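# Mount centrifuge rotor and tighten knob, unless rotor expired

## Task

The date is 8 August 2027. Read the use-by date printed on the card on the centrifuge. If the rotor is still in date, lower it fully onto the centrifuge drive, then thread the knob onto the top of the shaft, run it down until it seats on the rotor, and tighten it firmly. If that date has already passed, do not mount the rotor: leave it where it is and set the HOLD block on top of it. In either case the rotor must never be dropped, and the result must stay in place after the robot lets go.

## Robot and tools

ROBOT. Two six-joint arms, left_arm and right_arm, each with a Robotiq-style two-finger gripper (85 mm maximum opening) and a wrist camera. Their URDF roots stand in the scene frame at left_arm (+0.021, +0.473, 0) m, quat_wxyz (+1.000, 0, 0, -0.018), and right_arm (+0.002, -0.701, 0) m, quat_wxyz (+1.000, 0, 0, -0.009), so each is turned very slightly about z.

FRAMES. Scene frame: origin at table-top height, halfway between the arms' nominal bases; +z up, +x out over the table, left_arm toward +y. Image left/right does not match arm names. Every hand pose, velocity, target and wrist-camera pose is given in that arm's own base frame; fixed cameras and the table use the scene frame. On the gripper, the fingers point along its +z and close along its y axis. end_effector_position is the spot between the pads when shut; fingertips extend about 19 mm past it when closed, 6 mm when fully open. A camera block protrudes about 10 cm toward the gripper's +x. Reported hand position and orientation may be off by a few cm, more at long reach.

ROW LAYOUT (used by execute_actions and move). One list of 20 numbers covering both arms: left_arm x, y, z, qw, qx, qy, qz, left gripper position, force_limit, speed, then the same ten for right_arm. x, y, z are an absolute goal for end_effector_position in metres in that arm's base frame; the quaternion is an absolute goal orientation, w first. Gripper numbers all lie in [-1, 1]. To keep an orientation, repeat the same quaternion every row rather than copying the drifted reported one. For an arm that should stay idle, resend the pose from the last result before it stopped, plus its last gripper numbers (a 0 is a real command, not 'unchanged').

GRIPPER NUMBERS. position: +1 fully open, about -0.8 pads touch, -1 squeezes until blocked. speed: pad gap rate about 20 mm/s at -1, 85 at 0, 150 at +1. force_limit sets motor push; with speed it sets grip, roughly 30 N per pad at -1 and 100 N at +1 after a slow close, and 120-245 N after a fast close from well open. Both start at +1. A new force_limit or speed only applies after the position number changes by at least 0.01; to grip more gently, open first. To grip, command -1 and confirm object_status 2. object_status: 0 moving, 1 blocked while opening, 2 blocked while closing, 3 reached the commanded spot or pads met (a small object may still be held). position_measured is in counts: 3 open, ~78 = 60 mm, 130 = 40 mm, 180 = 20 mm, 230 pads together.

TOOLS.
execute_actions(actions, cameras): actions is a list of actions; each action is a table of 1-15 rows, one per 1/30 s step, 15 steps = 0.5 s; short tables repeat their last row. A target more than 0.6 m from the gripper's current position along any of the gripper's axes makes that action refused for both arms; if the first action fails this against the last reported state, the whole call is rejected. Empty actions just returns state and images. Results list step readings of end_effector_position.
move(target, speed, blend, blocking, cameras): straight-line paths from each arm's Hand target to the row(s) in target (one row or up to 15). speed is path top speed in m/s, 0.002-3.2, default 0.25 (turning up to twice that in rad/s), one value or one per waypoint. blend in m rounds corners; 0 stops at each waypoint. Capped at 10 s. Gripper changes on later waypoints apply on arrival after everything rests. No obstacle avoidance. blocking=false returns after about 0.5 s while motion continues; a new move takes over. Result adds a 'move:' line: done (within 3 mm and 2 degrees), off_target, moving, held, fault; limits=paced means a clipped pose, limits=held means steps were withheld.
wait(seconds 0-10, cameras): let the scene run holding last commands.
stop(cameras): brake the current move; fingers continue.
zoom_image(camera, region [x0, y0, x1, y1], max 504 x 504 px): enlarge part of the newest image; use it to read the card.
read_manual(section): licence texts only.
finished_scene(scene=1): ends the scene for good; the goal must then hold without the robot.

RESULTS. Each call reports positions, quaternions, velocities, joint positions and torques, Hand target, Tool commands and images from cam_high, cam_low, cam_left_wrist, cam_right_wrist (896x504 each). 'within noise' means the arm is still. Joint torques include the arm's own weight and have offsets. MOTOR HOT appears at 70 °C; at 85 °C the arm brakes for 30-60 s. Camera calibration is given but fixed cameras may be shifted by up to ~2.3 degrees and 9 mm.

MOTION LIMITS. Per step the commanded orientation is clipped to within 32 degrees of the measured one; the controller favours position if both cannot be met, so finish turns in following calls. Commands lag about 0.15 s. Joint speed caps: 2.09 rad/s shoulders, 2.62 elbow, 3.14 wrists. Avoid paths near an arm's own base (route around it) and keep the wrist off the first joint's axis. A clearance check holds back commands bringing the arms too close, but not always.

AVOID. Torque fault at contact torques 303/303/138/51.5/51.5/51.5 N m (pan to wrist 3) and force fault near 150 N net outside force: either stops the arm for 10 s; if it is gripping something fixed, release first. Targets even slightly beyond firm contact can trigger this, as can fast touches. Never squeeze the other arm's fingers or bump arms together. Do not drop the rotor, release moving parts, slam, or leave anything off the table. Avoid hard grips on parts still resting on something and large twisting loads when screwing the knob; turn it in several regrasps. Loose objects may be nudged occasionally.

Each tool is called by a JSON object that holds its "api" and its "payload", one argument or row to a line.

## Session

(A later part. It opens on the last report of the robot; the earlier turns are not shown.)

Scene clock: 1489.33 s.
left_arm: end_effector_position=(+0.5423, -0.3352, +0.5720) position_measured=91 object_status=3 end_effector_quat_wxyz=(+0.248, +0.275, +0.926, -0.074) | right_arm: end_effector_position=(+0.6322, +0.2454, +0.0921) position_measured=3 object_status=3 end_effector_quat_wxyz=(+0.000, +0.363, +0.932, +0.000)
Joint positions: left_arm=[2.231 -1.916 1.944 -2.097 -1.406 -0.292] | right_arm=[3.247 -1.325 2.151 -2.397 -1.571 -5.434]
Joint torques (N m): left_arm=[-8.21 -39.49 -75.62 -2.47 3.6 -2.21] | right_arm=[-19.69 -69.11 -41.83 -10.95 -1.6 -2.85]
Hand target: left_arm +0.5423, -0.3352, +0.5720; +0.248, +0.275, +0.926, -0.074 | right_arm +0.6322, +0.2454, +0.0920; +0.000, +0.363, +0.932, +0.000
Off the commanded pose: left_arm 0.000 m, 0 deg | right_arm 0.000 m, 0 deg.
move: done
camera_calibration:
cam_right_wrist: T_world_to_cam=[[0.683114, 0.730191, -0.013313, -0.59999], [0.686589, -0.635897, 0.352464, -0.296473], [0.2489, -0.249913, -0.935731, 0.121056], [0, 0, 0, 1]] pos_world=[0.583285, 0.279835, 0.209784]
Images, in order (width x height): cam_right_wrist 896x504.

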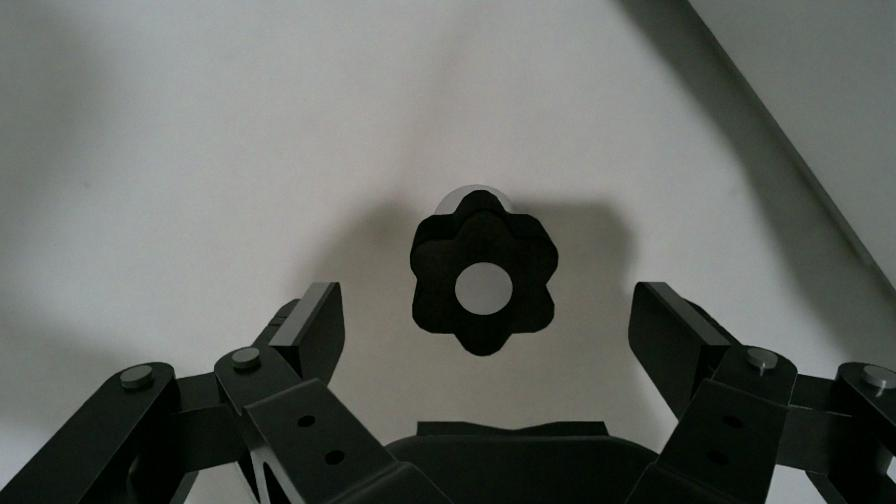

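{"api": "move", "payload": {
  "target": [
    [0.5423,-0.3352,0.572,0.2481,0.2749,0.9262,-0.0736,0.3,1,0, 0.6322,0.2454,0.092,0,-0.91566,-0.40195,0,1,1,0],
    [0.5423,-0.3352,0.572,0.2481,0.2749,0.9262,-0.0736,0.3,1,0, 0.6322,0.2454,0.092,0,-0.93169,0.36325,0,1,1,0]
  ],
  "speed": 0.75,
  "blend": [0.01,0],
  "cameras": ["cam_right_wrist"]
}}

Scene clock: 1522.50 s.
left_arm: end_effector_position=(+0.5423, -0.3352, +0.5720) position_measured=91 object_status=3 end_effector_quat_wxyz=(+0.248, +0.275, +0.926, -0.074) | right_arm: end_effector_position=(+0.6322, +0.2454, +0.0920) position_measured=3 object_status=3 end_effector_quat_wxyz=(+0.000, +0.932, -0.363, +0.000)
Joint positions: left_arm=[2.231 -1.916 1.944 -2.097 -1.406 -0.292] | right_arm=[3.247 -1.325 2.151 -2.397 -1.571 -2.293]
Joint torques (N m): left_arm=[-9.57 -36.79 -78.13 -2.93 3.3 -2.04] | right_arm=[21.21 -67.01 -63.18 -2.25 -2.62 1.97]
Hand target: left_arm +0.5423, -0.3352, +0.5720; +0.248, +0.275, +0.926, -0.074 | right_arm +0.6322, +0.2454, +0.0920; +0.000, +0.932, -0.363, +0.000
Off the commanded pose: left_arm 0.000 m, 0 deg | right_arm 0.000 m, 0 deg.
move: done
camera_calibration:
cam_right_wrist: T_world_to_cam=[[-0.683016, -0.730281, -0.0133613, 0.622078], [-0.686686, 0.635794, 0.352462, 0.259676], [-0.248901, 0.249912, -0.935731, 0.313015], [0, 0, 0, 1]] pos_world=[0.681115, 0.210965, 0.209684]
Images, in order (width x height): cam_right_wrist 896x504.

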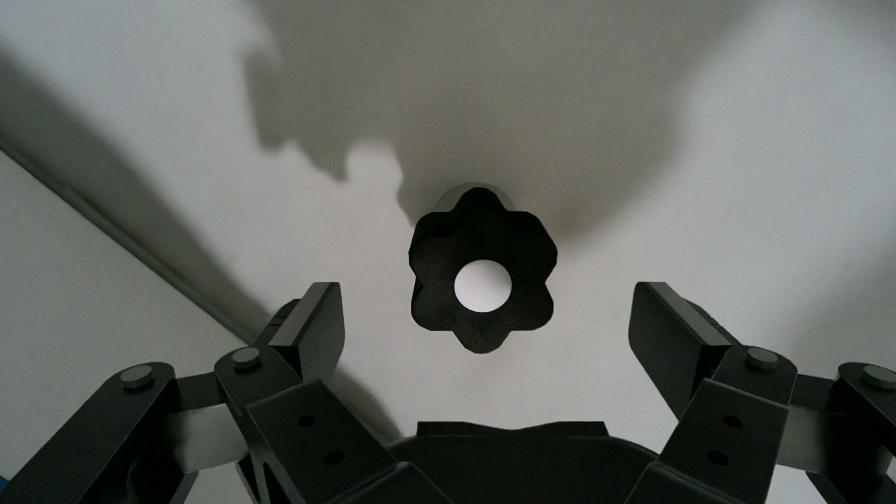

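{"api": "move", "payload": {
  "target": [
    [0.5423,-0.3352,0.572,0.2481,0.2749,0.9262,-0.0736,0.3,1,0, 0.6322,0.2454,0.40,0,-0.93169,0.36325,0,1,1,0],
    [0.5423,-0.3352,0.572,0.2481,0.2749,0.9262,-0.0736,0.3,1,0, 0.7781,0.6590,0.40,0,-0.93169,0.36325,0,1,1,0],
    [0.5423,-0.3352,0.572,0.2481,0.2749,0.9262,-0.0736,0.3,1,0, 0.7781,0.6590,0.375,0,-0.93169,0.36325,0,1,1,0]
  ],
  "speed": [0.35,0.35,0.1],
  "blend": [0.03,0.005,0],
  "cameras": ["cam_right_wrist","cam_left_wrist"]
}}

Scene clock: 1565.00 s.
left_arm: end_effector_position=(+0.5423, -0.3352, +0.5720) position_measured=91 object_status=3 end_effector_quat_wxyz=(+0.248, +0.275, +0.926, -0.074) | right_arm: end_effector_position=(+0.7781, +0.6590, +0.3752) position_measured=3 object_status=3 end_effector_quat_wxyz=(+0.000, +0.932, -0.363, +0.000)
Joint positions: left_arm=[2.231 -1.916 1.944 -2.097 -1.406 -0.292] | right_arm=[3.669 -1.026 1.142 -1.687 -1.571 -1.87]
Joint torques (N m): left_arm=[-10.82 -35.16 -77.09 -1.93 3.74 -1.96] | right_arm=[22.31 -128.79 -61.94 -11.2 -2.45 2.64]
Hand target: left_arm +0.5423, -0.3352, +0.5720; +0.248, +0.275, +0.926, -0.074 | right_arm +0.7781, +0.6590, +0.3750; +0.000, +0.932, -0.363, +0.000
Off the commanded pose: left_arm 0.000 m, 0 deg | right_arm 0.000 m, 0 deg.
move: done
camera_calibration:
cam_left_wrist: T_world_to_cam=[[0.54233, 0.840016, 0.0158554, -0.0148552], [0.537062, -0.361127, 0.762333, -0.827818], [0.646098, -0.404921, -0.646991, 0.0183398], [0, 0, 0, 1]] pos_world=[0.440797, -0.279043, 0.643175]
cam_right_wrist: T_world_to_cam=[[-0.683114, -0.730191, -0.013313, 1.02756], [-0.686589, 0.635897, 0.352464, -0.00302817], [-0.2489, 0.249913, -0.935731, 0.51087], [0, 0, 0, 1]] pos_world=[0.827015, 0.624565, 0.492784]
Images, in order (width x height): cam_left_wrist 896x504, cam_right_wrist 896x504.

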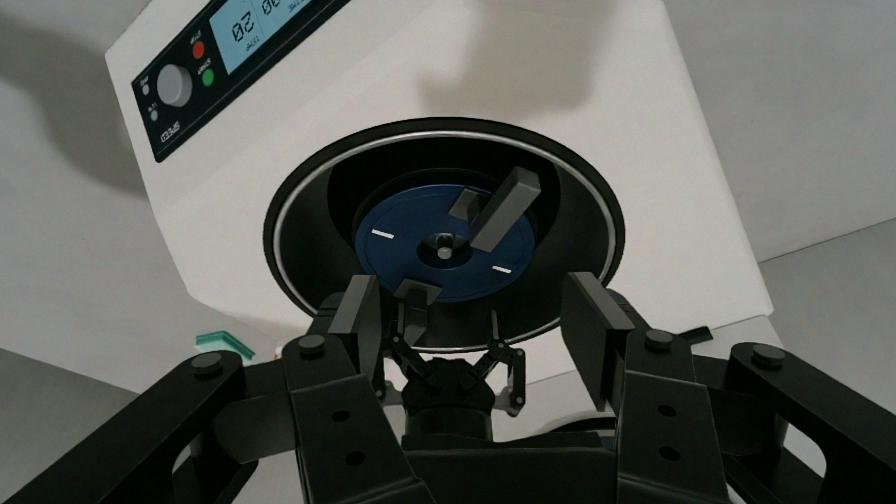

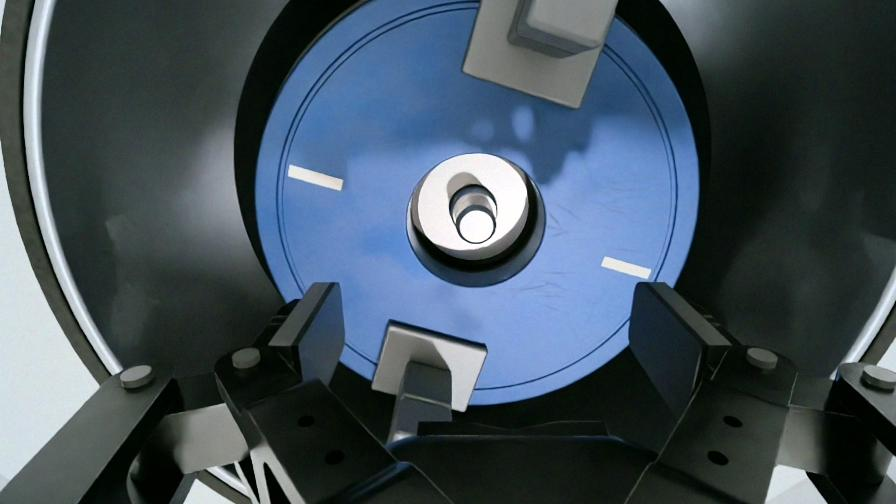

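{"api": "zoom_image", "payload": {
  "camera": "cam_right_wrist",
  "region": [400, 145, 550, 295]
}}

Scaled by 3.360 from the camera's 896x504 image, which has a finer 1280x720 frame.

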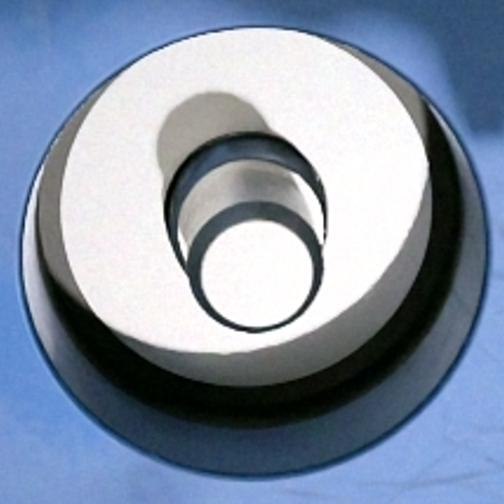

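{"api": "move", "payload": {
  "target": [
    [0.5423,-0.3352,0.572,0.2481,0.2749,0.9262,-0.0736,0.3,1,0, 0.7781,0.6590,0.375,0,-0.91566,-0.40195,0,1,1,0],
    [0.5423,-0.3352,0.572,0.2481,0.2749,0.9262,-0.0736,0.3,1,0, 0.7781,0.6590,0.375,0,-0.36325,-0.93169,0,1,1,0]
  ],
  "speed": 0.75,
  "blend": [0.01,0],
  "cameras": ["cam_right_wrist"]
}}

{"api": "zoom_image", "payload": {
  "camera": "cam_right_wrist",
  "region": [400, 145, 550, 295]
}}

Scene clock: 1578.17 s.
left_arm: end_effector_position=(+0.5423, -0.3352, +0.5720) position_measured=91 object_status=3 end_effector_quat_wxyz=(+0.248, +0.275, +0.926, -0.074) | right_arm: end_effector_position=(+0.7781, +0.6590, +0.3750) position_measured=3 object_status=3 end_effector_quat_wxyz=(+0.000, +0.363, +0.932, +0.000)
Joint positions: left_arm=[2.231 -1.916 1.944 -2.097 -1.406 -0.292] | right_arm=[3.669 -1.026 1.142 -1.687 -1.571 -5.012]
Joint torques (N m): left_arm=[-8.84 -40.17 -78.21 -2.59 3.23 -2.41] | right_arm=[-21.19 -173.28 -62.84 -2.19 2.65 -2.3]
Hand target: left_arm +0.5423, -0.3352, +0.5720; +0.248, +0.275, +0.926, -0.074 | right_arm +0.7781, +0.6590, +0.3750; +0.000, +0.363, +0.932, +0.000
Off the commanded pose: left_arm 0.000 m, 0 deg | right_arm 0.000 m, 0 deg.
move: done
camera_calibration:
cam_right_wrist: T_world_to_cam=[[0.683228, 0.730083, -0.0133332, -0.997895], [0.686477, -0.635983, 0.352526, -0.23324], [0.248893, -0.250009, -0.935707, 0.452884], [0, 0, 0, 1]] pos_world=[0.729185, 0.693434, 0.492684]
Images, in order (width x height): cam_right_wrist 896x504.

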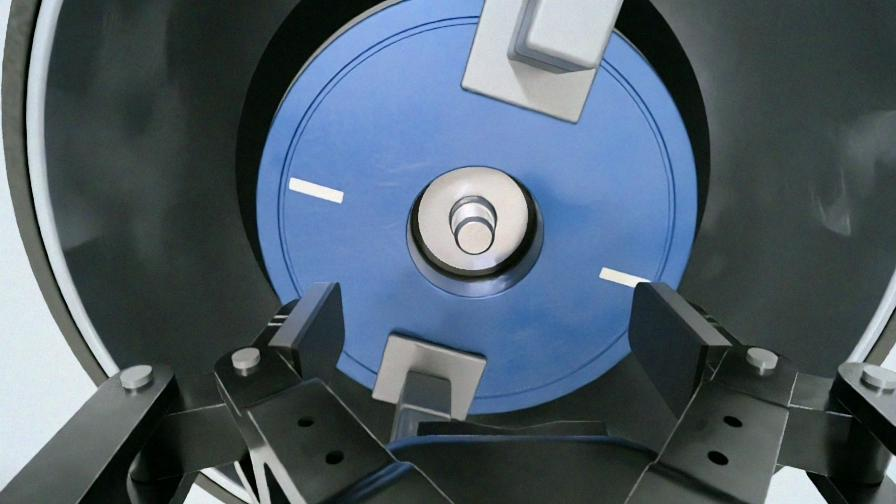

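Scaled by 3.360 from the camera's 896x504 image, which has a finer 1280x720 frame.

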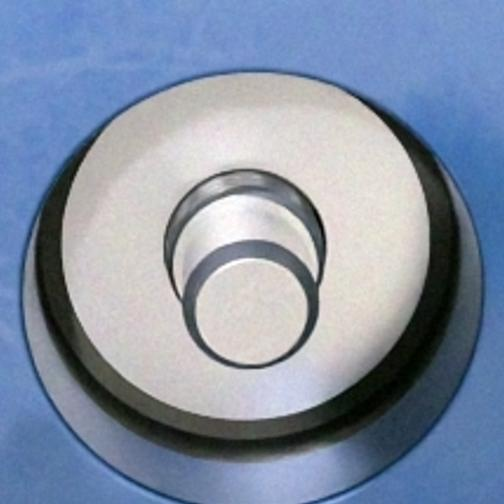

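{"api": "move", "payload": {
  "target": [
    [0.5423,-0.3352,0.572,0.2481,0.2749,0.9262,-0.0736,0.3,1,0, 0.7781,0.6590,0.41,0,-0.36325,-0.93169,0,1,1,0],
    [0.5423,-0.3352,0.572,0.2481,0.2749,0.9262,-0.0736,0.3,1,0, 0.6326,0.2451,0.40,0,-0.36325,-0.93169,0,1,1,0],
    [0.5423,-0.3352,0.572,0.2481,0.2749,0.9262,-0.0736,0.3,1,0, 0.6326,0.2451,0.11,0,-0.36325,-0.93169,0,1,1,0],
    [0.5423,-0.3352,0.572,0.2481,0.2749,0.9262,-0.0736,0.3,1,0, 0.6326,0.2451,0.054,0,-0.36325,-0.93169,0,1,1,0]
  ],
  "speed": [0.2,0.4,0.35,0.1],
  "blend": [0.02,0.03,0.005,0],
  "cameras": ["cam_right_wrist"]
}}

Scene clock: 1606.67 s.
left_arm: end_effector_position=(+0.5423, -0.3352, +0.5720) position_measured=91 object_status=3 end_effector_quat_wxyz=(+0.248, +0.275, +0.926, -0.074) | right_arm: end_effector_position=(+0.6326, +0.2451, +0.0541) position_measured=3 object_status=3 end_effector_quat_wxyz=(+0.000, +0.363, +0.932, +0.000)
Joint positions: left_arm=[2.231 -1.916 1.944 -2.097 -1.406 -0.292] | right_arm=[3.247 -1.268 2.171 -2.474 -1.571 -5.435]
Joint torques (N m): left_arm=[-8.95 -40.35 -77.48 -2.42 3.37 -1.65] | right_arm=[22.48 -74.51 -36.83 -11.69 2.9 2.71]
Hand target: left_arm +0.5423, -0.3352, +0.5720; +0.248, +0.275, +0.926, -0.074 | right_arm +0.6326, +0.2451, +0.0540; +0.000, +0.363, +0.932, +0.000
Off the commanded pose: left_arm 0.000 m, 0 deg | right_arm 0.000 m, 0 deg.
move: done; blend cut to 0.0175 m at target 1
camera_calibration:
cam_right_wrist: T_world_to_cam=[[0.683114, 0.730191, -0.013313, -0.60055], [0.686589, -0.635897, 0.352464, -0.283544], [0.2489, -0.249913, -0.935731, 0.085324], [0, 0, 0, 1]] pos_world=[0.583685, 0.279535, 0.171784]
Images, in order (width x height): cam_right_wrist 896x504.

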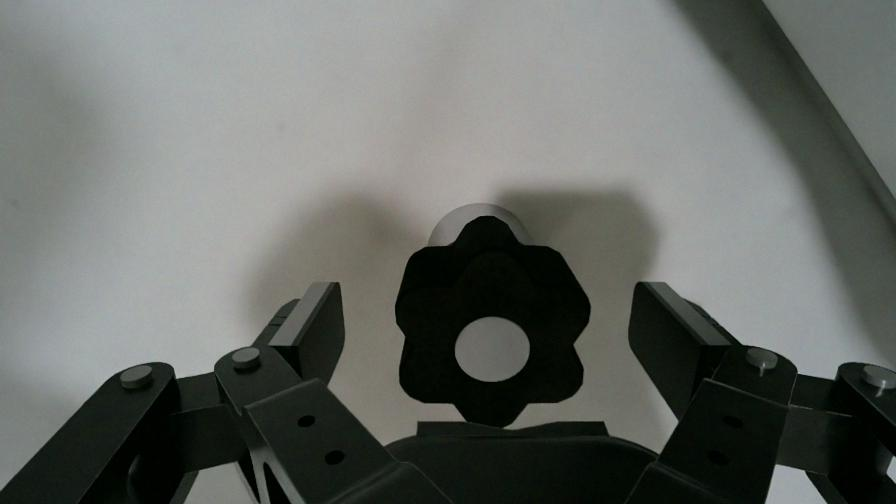

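{"api": "move", "payload": {
  "target": [0.5423,-0.3352,0.572,0.2481,0.2749,0.9262,-0.0736,0.3,1,0, 0.6326,0.2451,0.054,0,-0.36325,-0.93169,0,-1,-0.7,-1],
  "speed": 0.1,
  "cameras": ["cam_right_wrist"]
}}

Scene clock: 1613.53 s.
left_arm: end_effector_position=(+0.5423, -0.3352, +0.5720) position_measured=91 object_status=3 end_effector_quat_wxyz=(+0.248, +0.275, +0.926, -0.074) | right_arm: end_effector_position=(+0.6326, +0.2451, +0.0540) position_measured=109 object_status=2 end_effector_quat_wxyz=(+0.000, +0.363, +0.932, +0.000)
Joint positions: left_arm=[2.231 -1.916 1.944 -2.097 -1.406 -0.292] | right_arm=[3.247 -1.268 2.171 -2.474 -1.571 -5.435]
Joint torques (N m): left_arm=[-8.28 -38.43 -78.75 -2.6 3.42 -1.62] | right_arm=[20.77 -70.5 -37.03 -8.05 2.29 2.63]
Hand target: left_arm +0.5423, -0.3352, +0.5720; +0.248, +0.275, +0.926, -0.074 | right_arm +0.6326, +0.2451, +0.0540; +0.000, +0.363, +0.932, +0.000
Off the commanded pose: left_arm 0.000 m, 0 deg | right_arm 0.000 m, 0 deg.
move: done
camera_calibration:
cam_right_wrist: T_world_to_cam=[[0.683114, 0.730191, -0.013313, -0.600551], [0.686589, -0.635897, 0.352464, -0.283509], [0.2489, -0.249913, -0.935731, 0.0852304], [0, 0, 0, 1]] pos_world=[0.583685, 0.279535, 0.171684]
Images, in order (width x height): cam_right_wrist 896x504.

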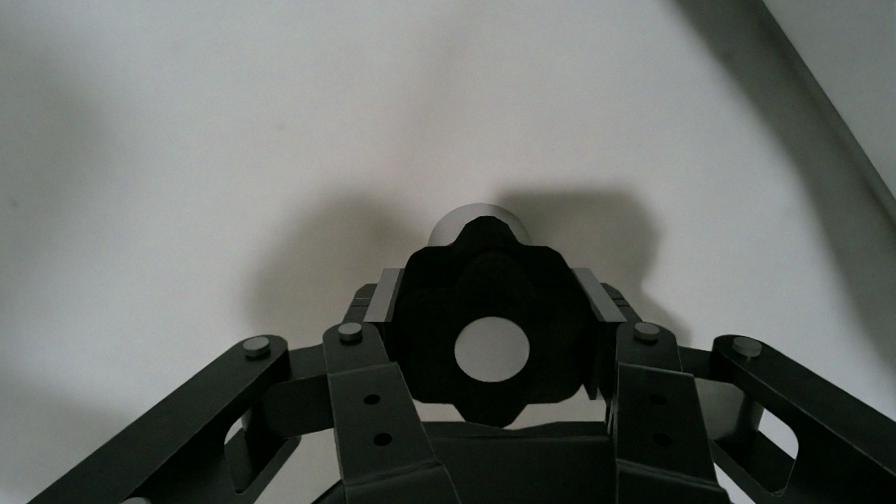

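{"api": "move", "payload": {
  "target": [
    [0.5423,-0.3352,0.572,0.2481,0.2749,0.9262,-0.0736,0.3,1,0, 0.6326,0.2451,0.08,0,-0.36325,-0.93169,0,-1,-0.7,-1],
    [0.5423,-0.3352,0.572,0.2481,0.2749,0.9262,-0.0736,0.3,1,0, 0.6326,0.2451,0.44,0,-0.36325,-0.93169,0,-1,-0.7,-1],
    [0.5423,-0.3352,0.572,0.2481,0.2749,0.9262,-0.0736,0.3,1,0, 0.7799,0.6569,0.44,0,-0.36325,-0.93169,0,-1,-0.7,-1],
    [0.5423,-0.3352,0.572,0.2481,0.2749,0.9262,-0.0736,0.3,1,0, 0.7799,0.6569,0.385,0,-0.36325,-0.93169,0,-1,-0.7,-1]
  ],
  "speed": [0.06,0.3,0.3,0.12],
  "blend": [0.004,0.03,0.02,0],
  "cameras": ["cam_high","cam_low","cam_left_wrist","cam_right_wrist"]
}}

Scene clock: 1622.70 s.
left_arm: end_effector_position=(+0.5423, -0.3352, +0.5720) position_measured=91 object_status=3 end_effector_quat_wxyz=(+0.248, +0.275, +0.926, -0.074) | right_arm: end_effector_position=(+0.7799, +0.6569, +0.3851) position_measured=109 object_status=2 end_effector_quat_wxyz=(+0.000, +0.363, +0.932, +0.000)
Joint positions: left_arm=[2.231 -1.916 1.944 -2.097 -1.406 -0.292] | right_arm=[3.667 -1.028 1.127 -1.67 -1.571 -5.015]
Joint torques (N m): left_arm=[-9.21 -36.49 -77.37 -3.05 3.01 -1.97] | right_arm=[21.74 -132.37 -68.48 -12.36 -1.81 2.66]
Hand target: left_arm +0.5423, -0.3352, +0.5720; +0.248, +0.275, +0.926, -0.074 | right_arm +0.7799, +0.6569, +0.3850; +0.000, +0.363, +0.932, +0.000
Off the commanded pose: left_arm 0.000 m, 0 deg | right_arm 0.000 m, 0 deg.
move: done
camera_calibration:
cam_left_wrist: T_world_to_cam=[[0.54233, 0.840016, 0.0158554, -0.0148552], [0.537062, -0.361127, 0.762333, -0.827818], [0.646098, -0.404921, -0.646991, 0.0183398], [0, 0, 0, 1]] pos_world=[0.440797, -0.279043, 0.643175]
cam_right_wrist: T_world_to_cam=[[0.683114, 0.730191, -0.013313, -0.997458], [0.686589, -0.635897, 0.352464, -0.239482], [0.2489, -0.249913, -0.935731, 0.461302], [0, 0, 0, 1]] pos_world=[0.730985, 0.691335, 0.502784]

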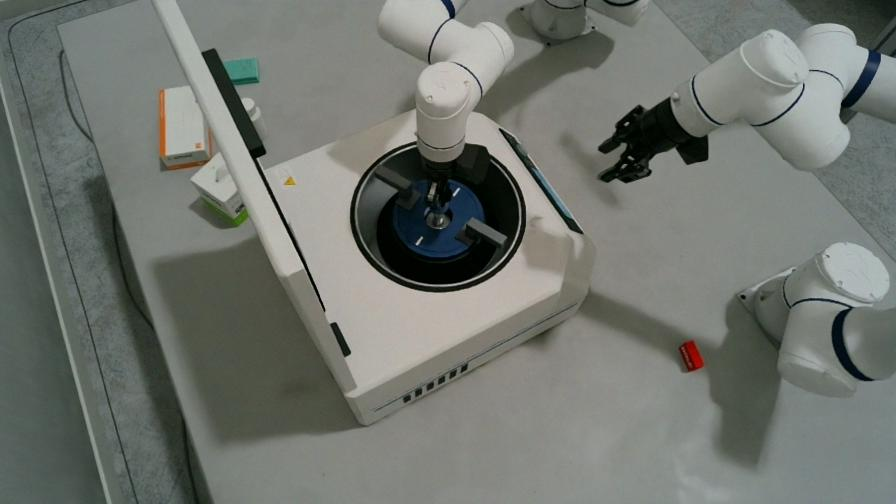

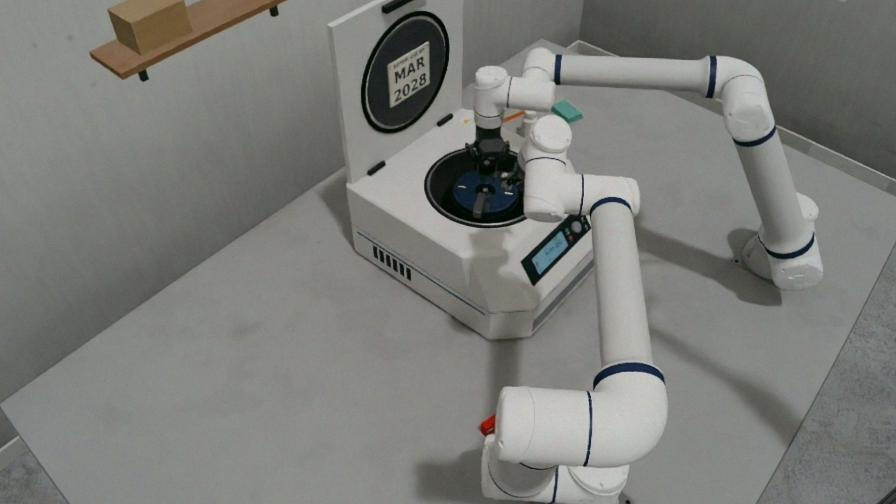

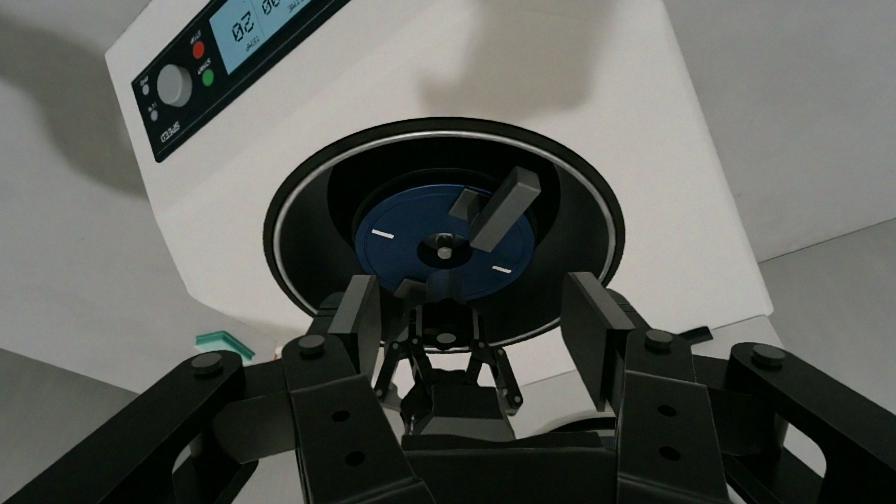

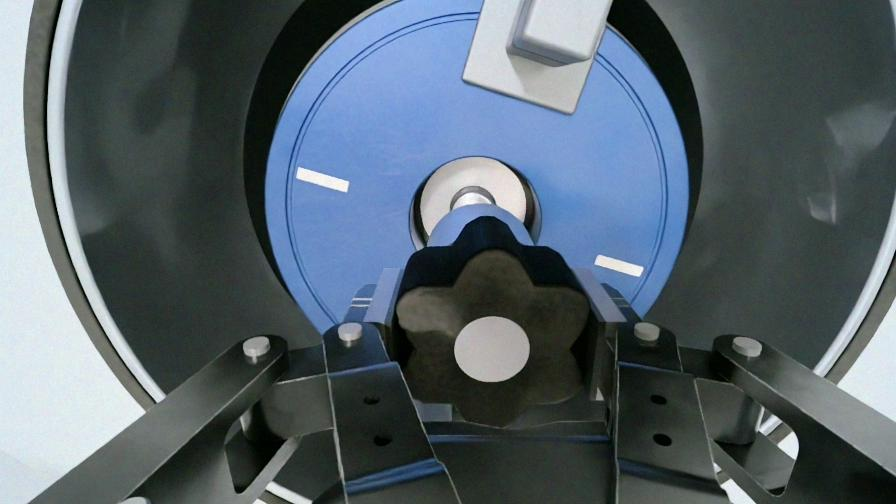

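{"api": "zoom_image", "payload": {
  "camera": "cam_left_wrist",
  "region": [360, 220, 530, 400]
}}

{"api": "zoom_image", "payload": {
  "camera": "cam_high",
  "region": [380, 130, 500, 270]
}}

Scaled by 2.800 from the camera's 896x504 image, which has a finer 1280x720 frame.

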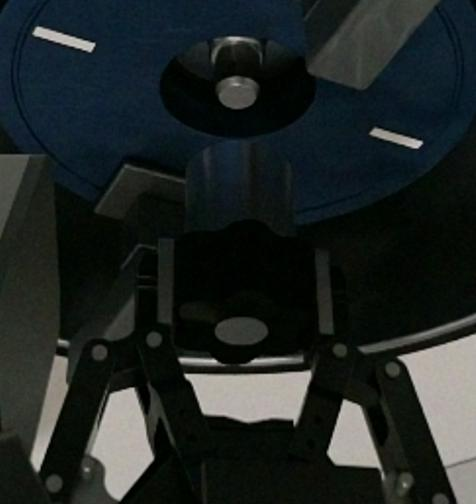

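Scaled by 3.600 from the camera's 896x504 image, which has a finer 1280x720 frame.

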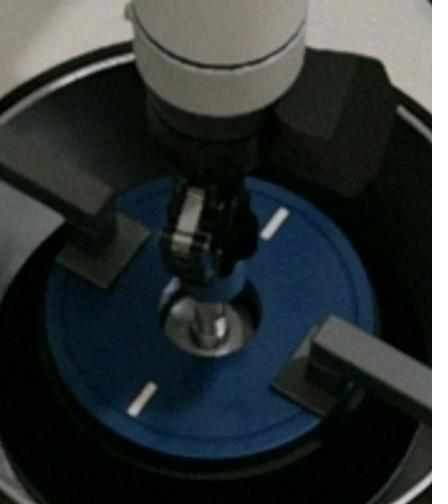

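{"api": "zoom_image", "payload": {
  "camera": "cam_left_wrist",
  "region": [410, 235, 480, 305]
}}

{"api": "zoom_image", "payload": {
  "camera": "cam_left_wrist",
  "region": [410, 290, 480, 360]
}}

{"api": "zoom_image", "payload": {
  "camera": "cam_high",
  "region": [410, 170, 470, 240]
}}

{"api": "zoom_image", "payload": {
  "camera": "cam_right_wrist",
  "region": [400, 140, 560, 260]
}}

Scaled by 7.200 from the camera's 896x504 image, which has a finer 1280x720 frame.

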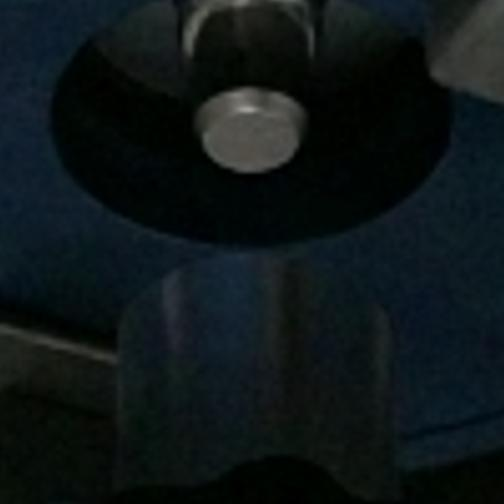

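Scaled by 7.200 from the camera's 896x504 image, which has a finer 1280x720 frame.

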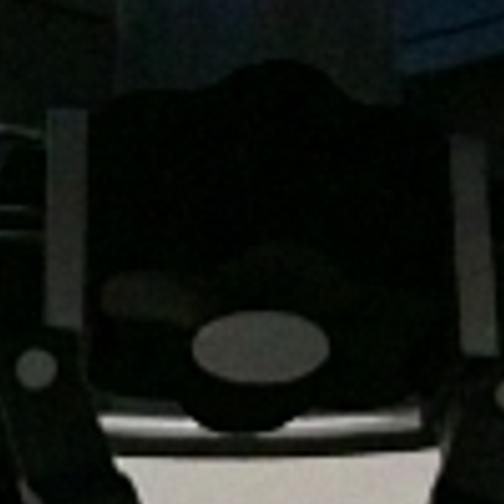

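Scaled by 7.200 from the camera's 896x504 image, which has a finer 1280x720 frame.

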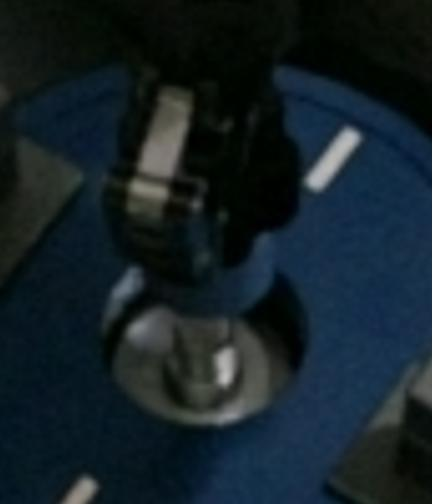

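Scaled by 3.150 from the camera's 896x504 image, which has a finer 1280x720 frame.

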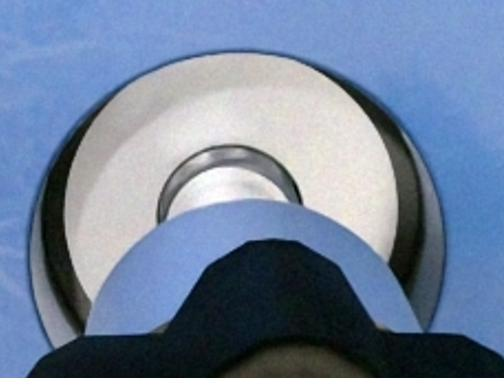

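{"api": "move", "payload": {
  "target": [
    [0.5423,-0.3352,0.572,0.2481,0.2749,0.9262,-0.0736,0.3,1,0, 0.7799,0.6569,0.358,0,-0.36325,-0.93169,0,-1,-0.7,-1],
    [0.5423,-0.3352,0.572,0.2481,0.2749,0.9262,-0.0736,0.3,1,0, 0.7799,0.6569,0.352,0,-0.36325,-0.93169,0,-1,-0.7,-1]
  ],
  "speed": [0.06,0.02],
  "blend": [0.002,0],
  "cameras": ["cam_left_wrist","cam_right_wrist"]
}}

{"api": "zoom_image", "payload": {
  "camera": "cam_left_wrist",
  "region": [410, 235, 480, 305]
}}

Scene clock: 1661.20 s.
left_arm: end_effector_position=(+0.5423, -0.3352, +0.5720) position_measured=91 object_status=3 end_effector_quat_wxyz=(+0.248, +0.275, +0.926, -0.074) | right_arm: end_effector_position=(+0.7799, +0.6569, +0.3522) position_measured=109 object_status=2 end_effector_quat_wxyz=(+0.000, +0.363, +0.932, +0.000)
Joint positions: left_arm=[2.231 -1.916 1.944 -2.097 -1.406 -0.292] | right_arm=[3.667 -1.02 1.173 -1.724 -1.571 -5.015]
Joint torques (N m): left_arm=[-9.28 -38.89 -76.85 -2.53 3.64 -1.82] | right_arm=[20.57 -134.27 -64.36 -11.27 2.03 2.68]
Hand target: left_arm +0.5423, -0.3352, +0.5720; +0.248, +0.275, +0.926, -0.074 | right_arm +0.7799, +0.6569, +0.3520; +0.000, +0.363, +0.932, +0.000
Off the commanded pose: left_arm 0.000 m, 0 deg | right_arm 0.000 m, 0 deg.
move: done
camera_calibration:
cam_left_wrist: T_world_to_cam=[[0.54233, 0.840016, 0.0158554, -0.0148552], [0.537062, -0.361127, 0.762333, -0.827818], [0.646098, -0.404921, -0.646991, 0.0183398], [0, 0, 0, 1]] pos_world=[0.440797, -0.279043, 0.643175]
cam_right_wrist: T_world_to_cam=[[0.683114, 0.730191, -0.013313, -0.997898], [0.686589, -0.635897, 0.352464, -0.227851], [0.2489, -0.249913, -0.935731, 0.430423], [0, 0, 0, 1]] pos_world=[0.730985, 0.691335, 0.469784]
Images, in order (width x height): cam_left_wrist 896x504, cam_right_wrist 896x504.

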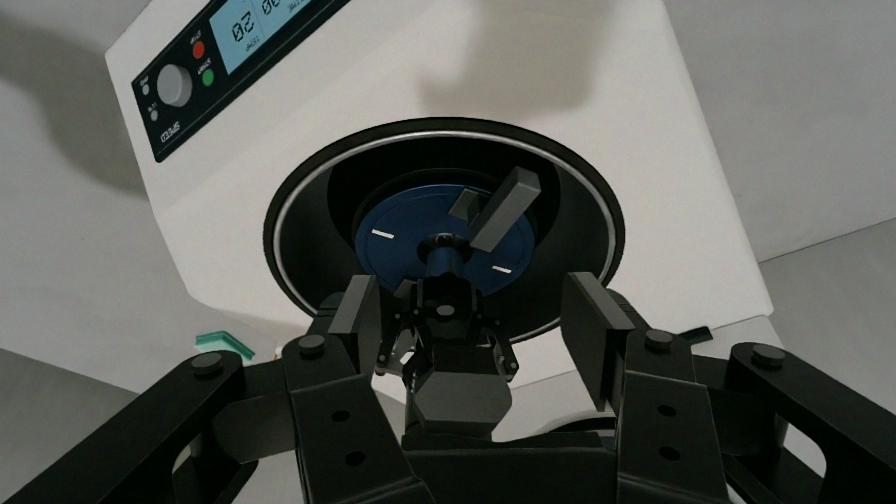

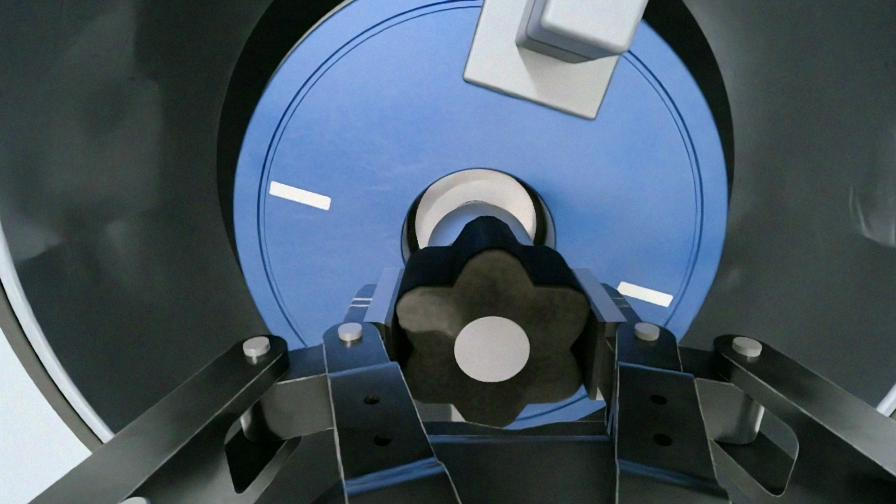

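Scaled by 7.200 from the camera's 896x504 image, which has a finer 1280x720 frame.

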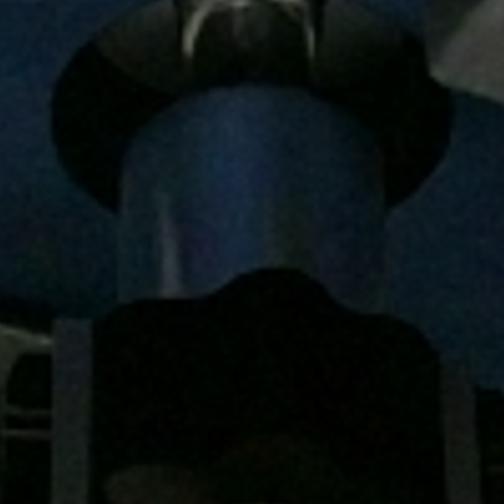

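{"api": "zoom_image", "payload": {
  "camera": "cam_right_wrist",
  "region": [440, 300, 545, 400]
}}

Scaled by 4.800 from the camera's 896x504 image, which has a finer 1280x720 frame.

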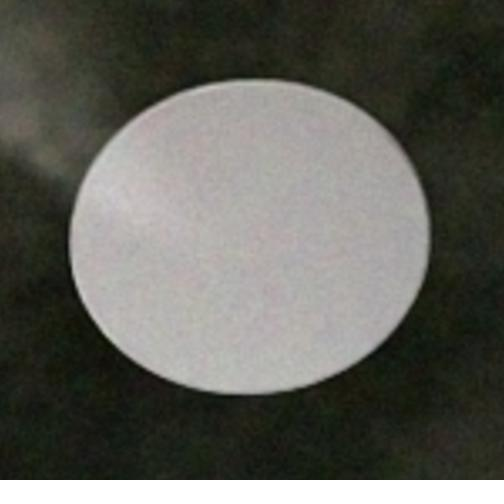

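{"api": "move", "payload": {
  "target": [0.5423,-0.3352,0.572,0.2481,0.2749,0.9262,-0.0736,0.3,1,0, 0.7799,0.6569,0.349,0,-0.36325,-0.93169,0,-1,-0.7,-1],
  "speed": 0.01,
  "cameras": ["cam_right_wrist"]
}}

{"api": "zoom_image", "payload": {
  "camera": "cam_right_wrist",
  "region": [440, 300, 545, 400]
}}

Scene clock: 1668.70 s.
left_arm: end_effector_position=(+0.5423, -0.3352, +0.5720) position_measured=91 object_status=3 end_effector_quat_wxyz=(+0.248, +0.275, +0.926, -0.074) | right_arm: end_effector_position=(+0.7799, +0.6569, +0.3491) position_measured=109 object_status=2 end_effector_quat_wxyz=(+0.000, +0.363, +0.932, +0.000)
Joint positions: left_arm=[2.231 -1.916 1.944 -2.097 -1.406 -0.292] | right_arm=[3.667 -1.019 1.178 -1.729 -1.571 -5.015]
Joint torques (N m): left_arm=[-8.38 -37.33 -77.26 -2.36 3.17 -1.54] | right_arm=[14.48 -132.21 -67.87 -12.03 1.92 1.55]
Hand target: left_arm +0.5423, -0.3352, +0.5720; +0.248, +0.275, +0.926, -0.074 | right_arm +0.7799, +0.6569, +0.3490; +0.000, +0.363, +0.932, +0.000
Off the commanded pose: left_arm 0.000 m, 0 deg | right_arm 0.000 m, 0 deg.
move: done
camera_calibration:
cam_right_wrist: T_world_to_cam=[[0.683114, 0.730191, -0.013313, -0.997939], [0.686589, -0.635897, 0.352464, -0.226758], [0.2489, -0.249913, -0.935731, 0.427522], [0, 0, 0, 1]] pos_world=[0.730985, 0.691335, 0.466684]
Images, in order (width x height): cam_right_wrist 896x504.

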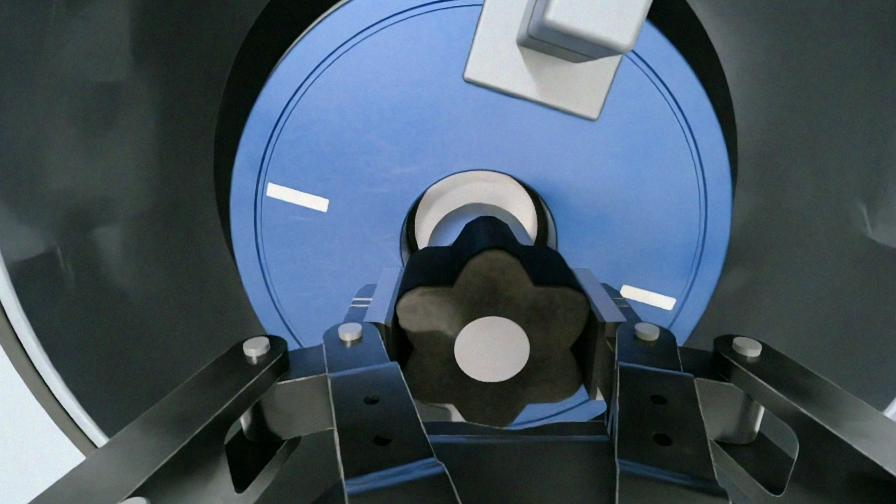

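Scaled by 4.800 from the camera's 896x504 image, which has a finer 1280x720 frame.

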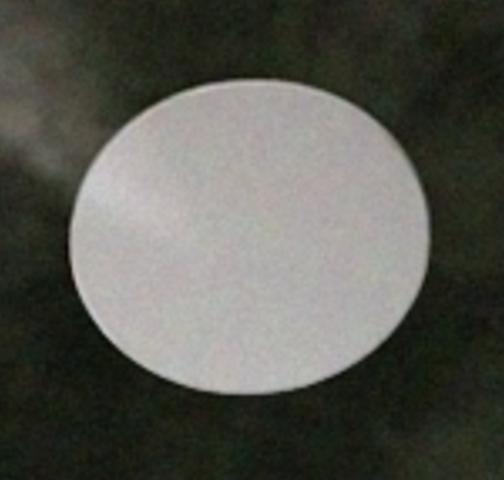

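{"api": "move", "payload": {
  "target": [0.5423,-0.3352,0.572,0.2481,0.2749,0.9262,-0.0736,0.3,1,0, 0.7799,0.6569,0.347,0,-0.36325,-0.93169,0,-1,-0.7,-1],
  "speed": 0.008,
  "cameras": ["cam_right_wrist"]
}}

{"api": "zoom_image", "payload": {
  "camera": "cam_right_wrist",
  "region": [440, 300, 545, 400]
}}

Scene clock: 1672.43 s.
left_arm: end_effector_position=(+0.5423, -0.3352, +0.5720) position_measured=91 object_status=3 end_effector_quat_wxyz=(+0.248, +0.275, +0.926, -0.074) | right_arm: end_effector_position=(+0.7799, +0.6569, +0.3471) position_measured=109 object_status=2 end_effector_quat_wxyz=(+0.000, +0.363, +0.932, +0.000)
Joint positions: left_arm=[2.231 -1.916 1.944 -2.097 -1.406 -0.292] | right_arm=[3.667 -1.019 1.18 -1.732 -1.571 -5.015]
Joint torques (N m): left_arm=[-9.12 -37.78 -77.37 -2.3 3.35 -1.43] | right_arm=[7.21 -132.35 -65.12 -11.48 2.13 0.56]
Hand target: left_arm +0.5423, -0.3352, +0.5720; +0.248, +0.275, +0.926, -0.074 | right_arm +0.7799, +0.6569, +0.3470; +0.000, +0.363, +0.932, +0.000
Off the commanded pose: left_arm 0.000 m, 0 deg | right_arm 0.000 m, 0 deg.
move: done
camera_calibration:
cam_right_wrist: T_world_to_cam=[[0.683114, 0.730191, -0.013313, -0.997966], [0.686589, -0.635897, 0.352464, -0.226053], [0.2489, -0.249913, -0.935731, 0.425651], [0, 0, 0, 1]] pos_world=[0.730985, 0.691335, 0.464684]
Images, in order (width x height): cam_right_wrist 896x504.

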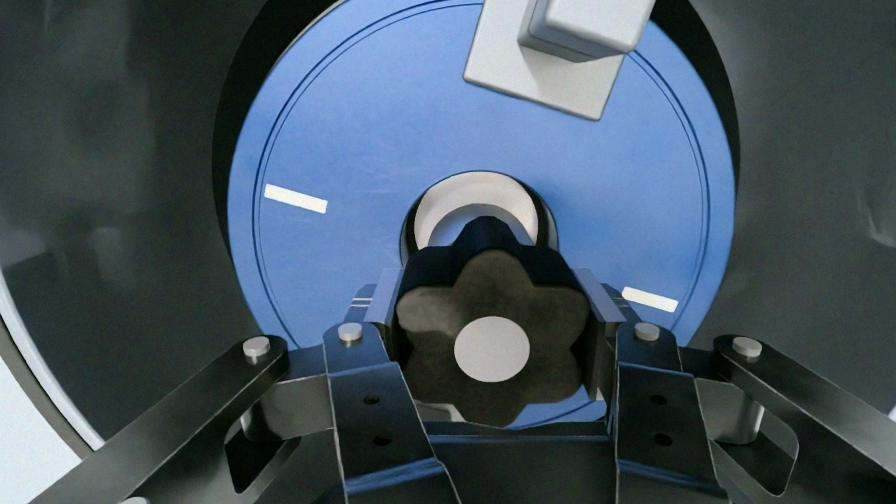

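Scaled by 4.800 from the camera's 896x504 image, which has a finer 1280x720 frame.

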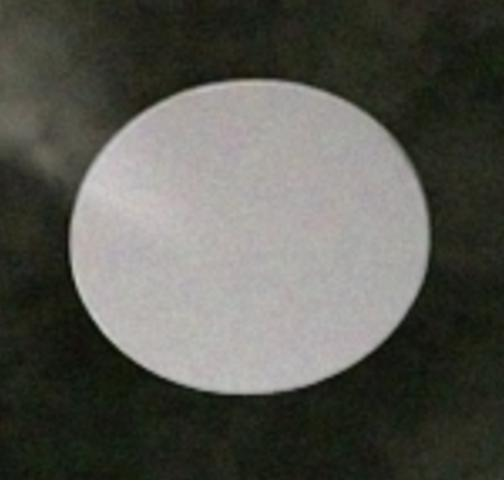

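{"api": "move", "payload": {
  "target": [0.5423,-0.3352,0.572,0.2481,0.2749,0.9262,-0.0736,0.3,1,0, 0.7799,0.6569,0.3445,0,-0.36325,-0.93169,0,-1,-0.7,-1],
  "speed": 0.008,
  "cameras": ["cam_right_wrist", "cam_left_wrist"]
}}

{"api": "zoom_image", "payload": {
  "camera": "cam_right_wrist",
  "region": [440, 300, 545, 400]
}}

{"api": "zoom_image", "payload": {
  "camera": "cam_left_wrist",
  "region": [410, 235, 480, 305]
}}

Scene clock: 1677.93 s.
left_arm: end_effector_position=(+0.5423, -0.3352, +0.5720) position_measured=91 object_status=3 end_effector_quat_wxyz=(+0.248, +0.275, +0.926, -0.074) | right_arm: end_effector_position=(+0.7799, +0.6569, +0.3446) position_measured=109 object_status=2 end_effector_quat_wxyz=(+0.000, +0.363, +0.932, +0.000)
Joint positions: left_arm=[2.231 -1.916 1.944 -2.097 -1.406 -0.292] | right_arm=[3.667 -1.018 1.184 -1.736 -1.571 -5.015]
Joint torques (N m): left_arm=[-9.76 -36.46 -78.46 -3.02 3.58 -2.04] | right_arm=[0.59 -133.58 -63.97 -11.28 2.12 -0.28]
Hand target: left_arm +0.5423, -0.3352, +0.5720; +0.248, +0.275, +0.926, -0.074 | right_arm +0.7799, +0.6569, +0.3445; +0.000, +0.363, +0.932, +0.000
Off the commanded pose: left_arm 0.000 m, 0 deg | right_arm 0.000 m, 0 deg.
move: done
camera_calibration:
cam_left_wrist: T_world_to_cam=[[0.54233, 0.840016, 0.0158554, -0.0148552], [0.537062, -0.361127, 0.762333, -0.827818], [0.646098, -0.404921, -0.646991, 0.0183398], [0, 0, 0, 1]] pos_world=[0.440797, -0.279043, 0.643175]
cam_right_wrist: T_world_to_cam=[[0.683114, 0.730191, -0.013313, -0.997999], [0.686589, -0.635897, 0.352464, -0.225172], [0.2489, -0.249913, -0.935731, 0.423311], [0, 0, 0, 1]] pos_world=[0.730985, 0.691335, 0.462184]
Images, in order (width x height): cam_left_wrist 896x504, cam_right_wrist 896x504.

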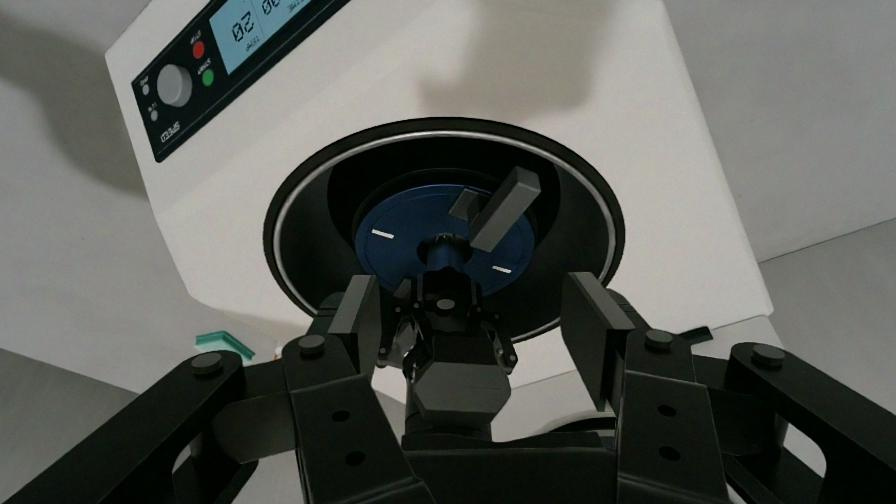

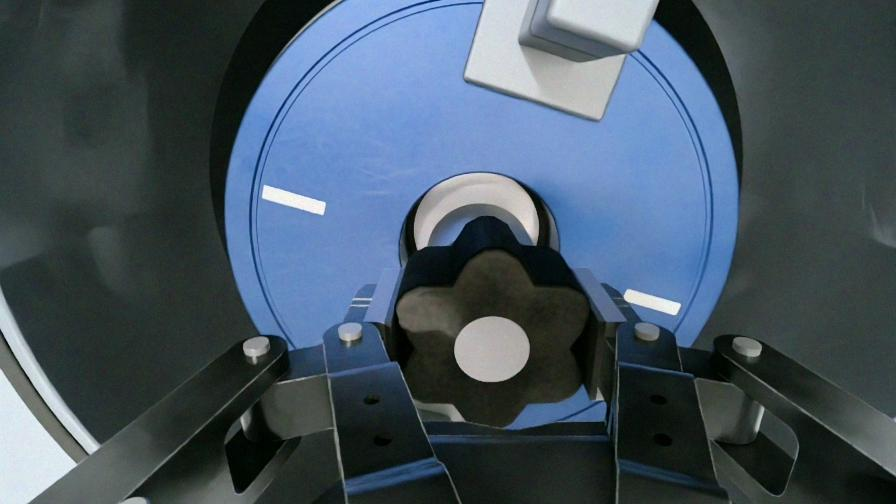

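Scaled by 4.800 from the camera's 896x504 image, which has a finer 1280x720 frame.

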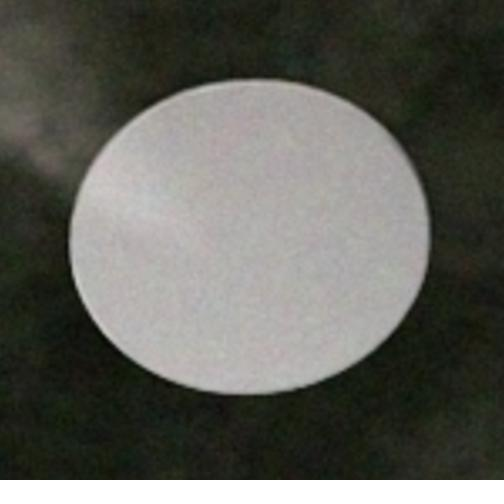

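Scaled by 7.200 from the camera's 896x504 image, which has a finer 1280x720 frame.

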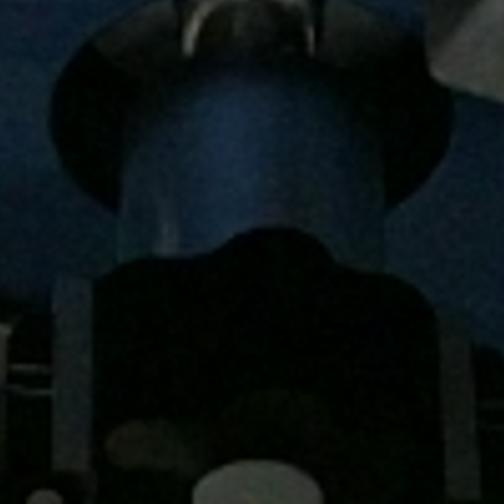

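{"api": "zoom_image", "payload": {
  "camera": "cam_left_wrist",
  "region": [420, 232, 470, 272]
}}

Scaled by 10.080 from the camera's 896x504 image, which has a finer 1280x720 frame.

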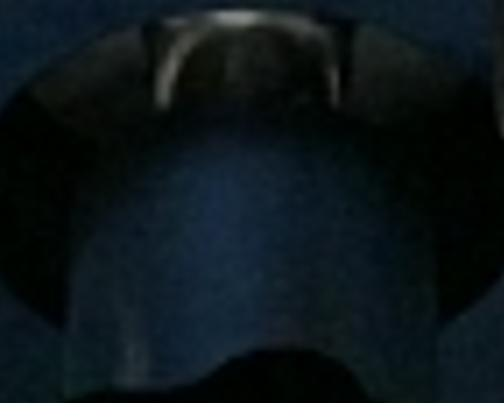

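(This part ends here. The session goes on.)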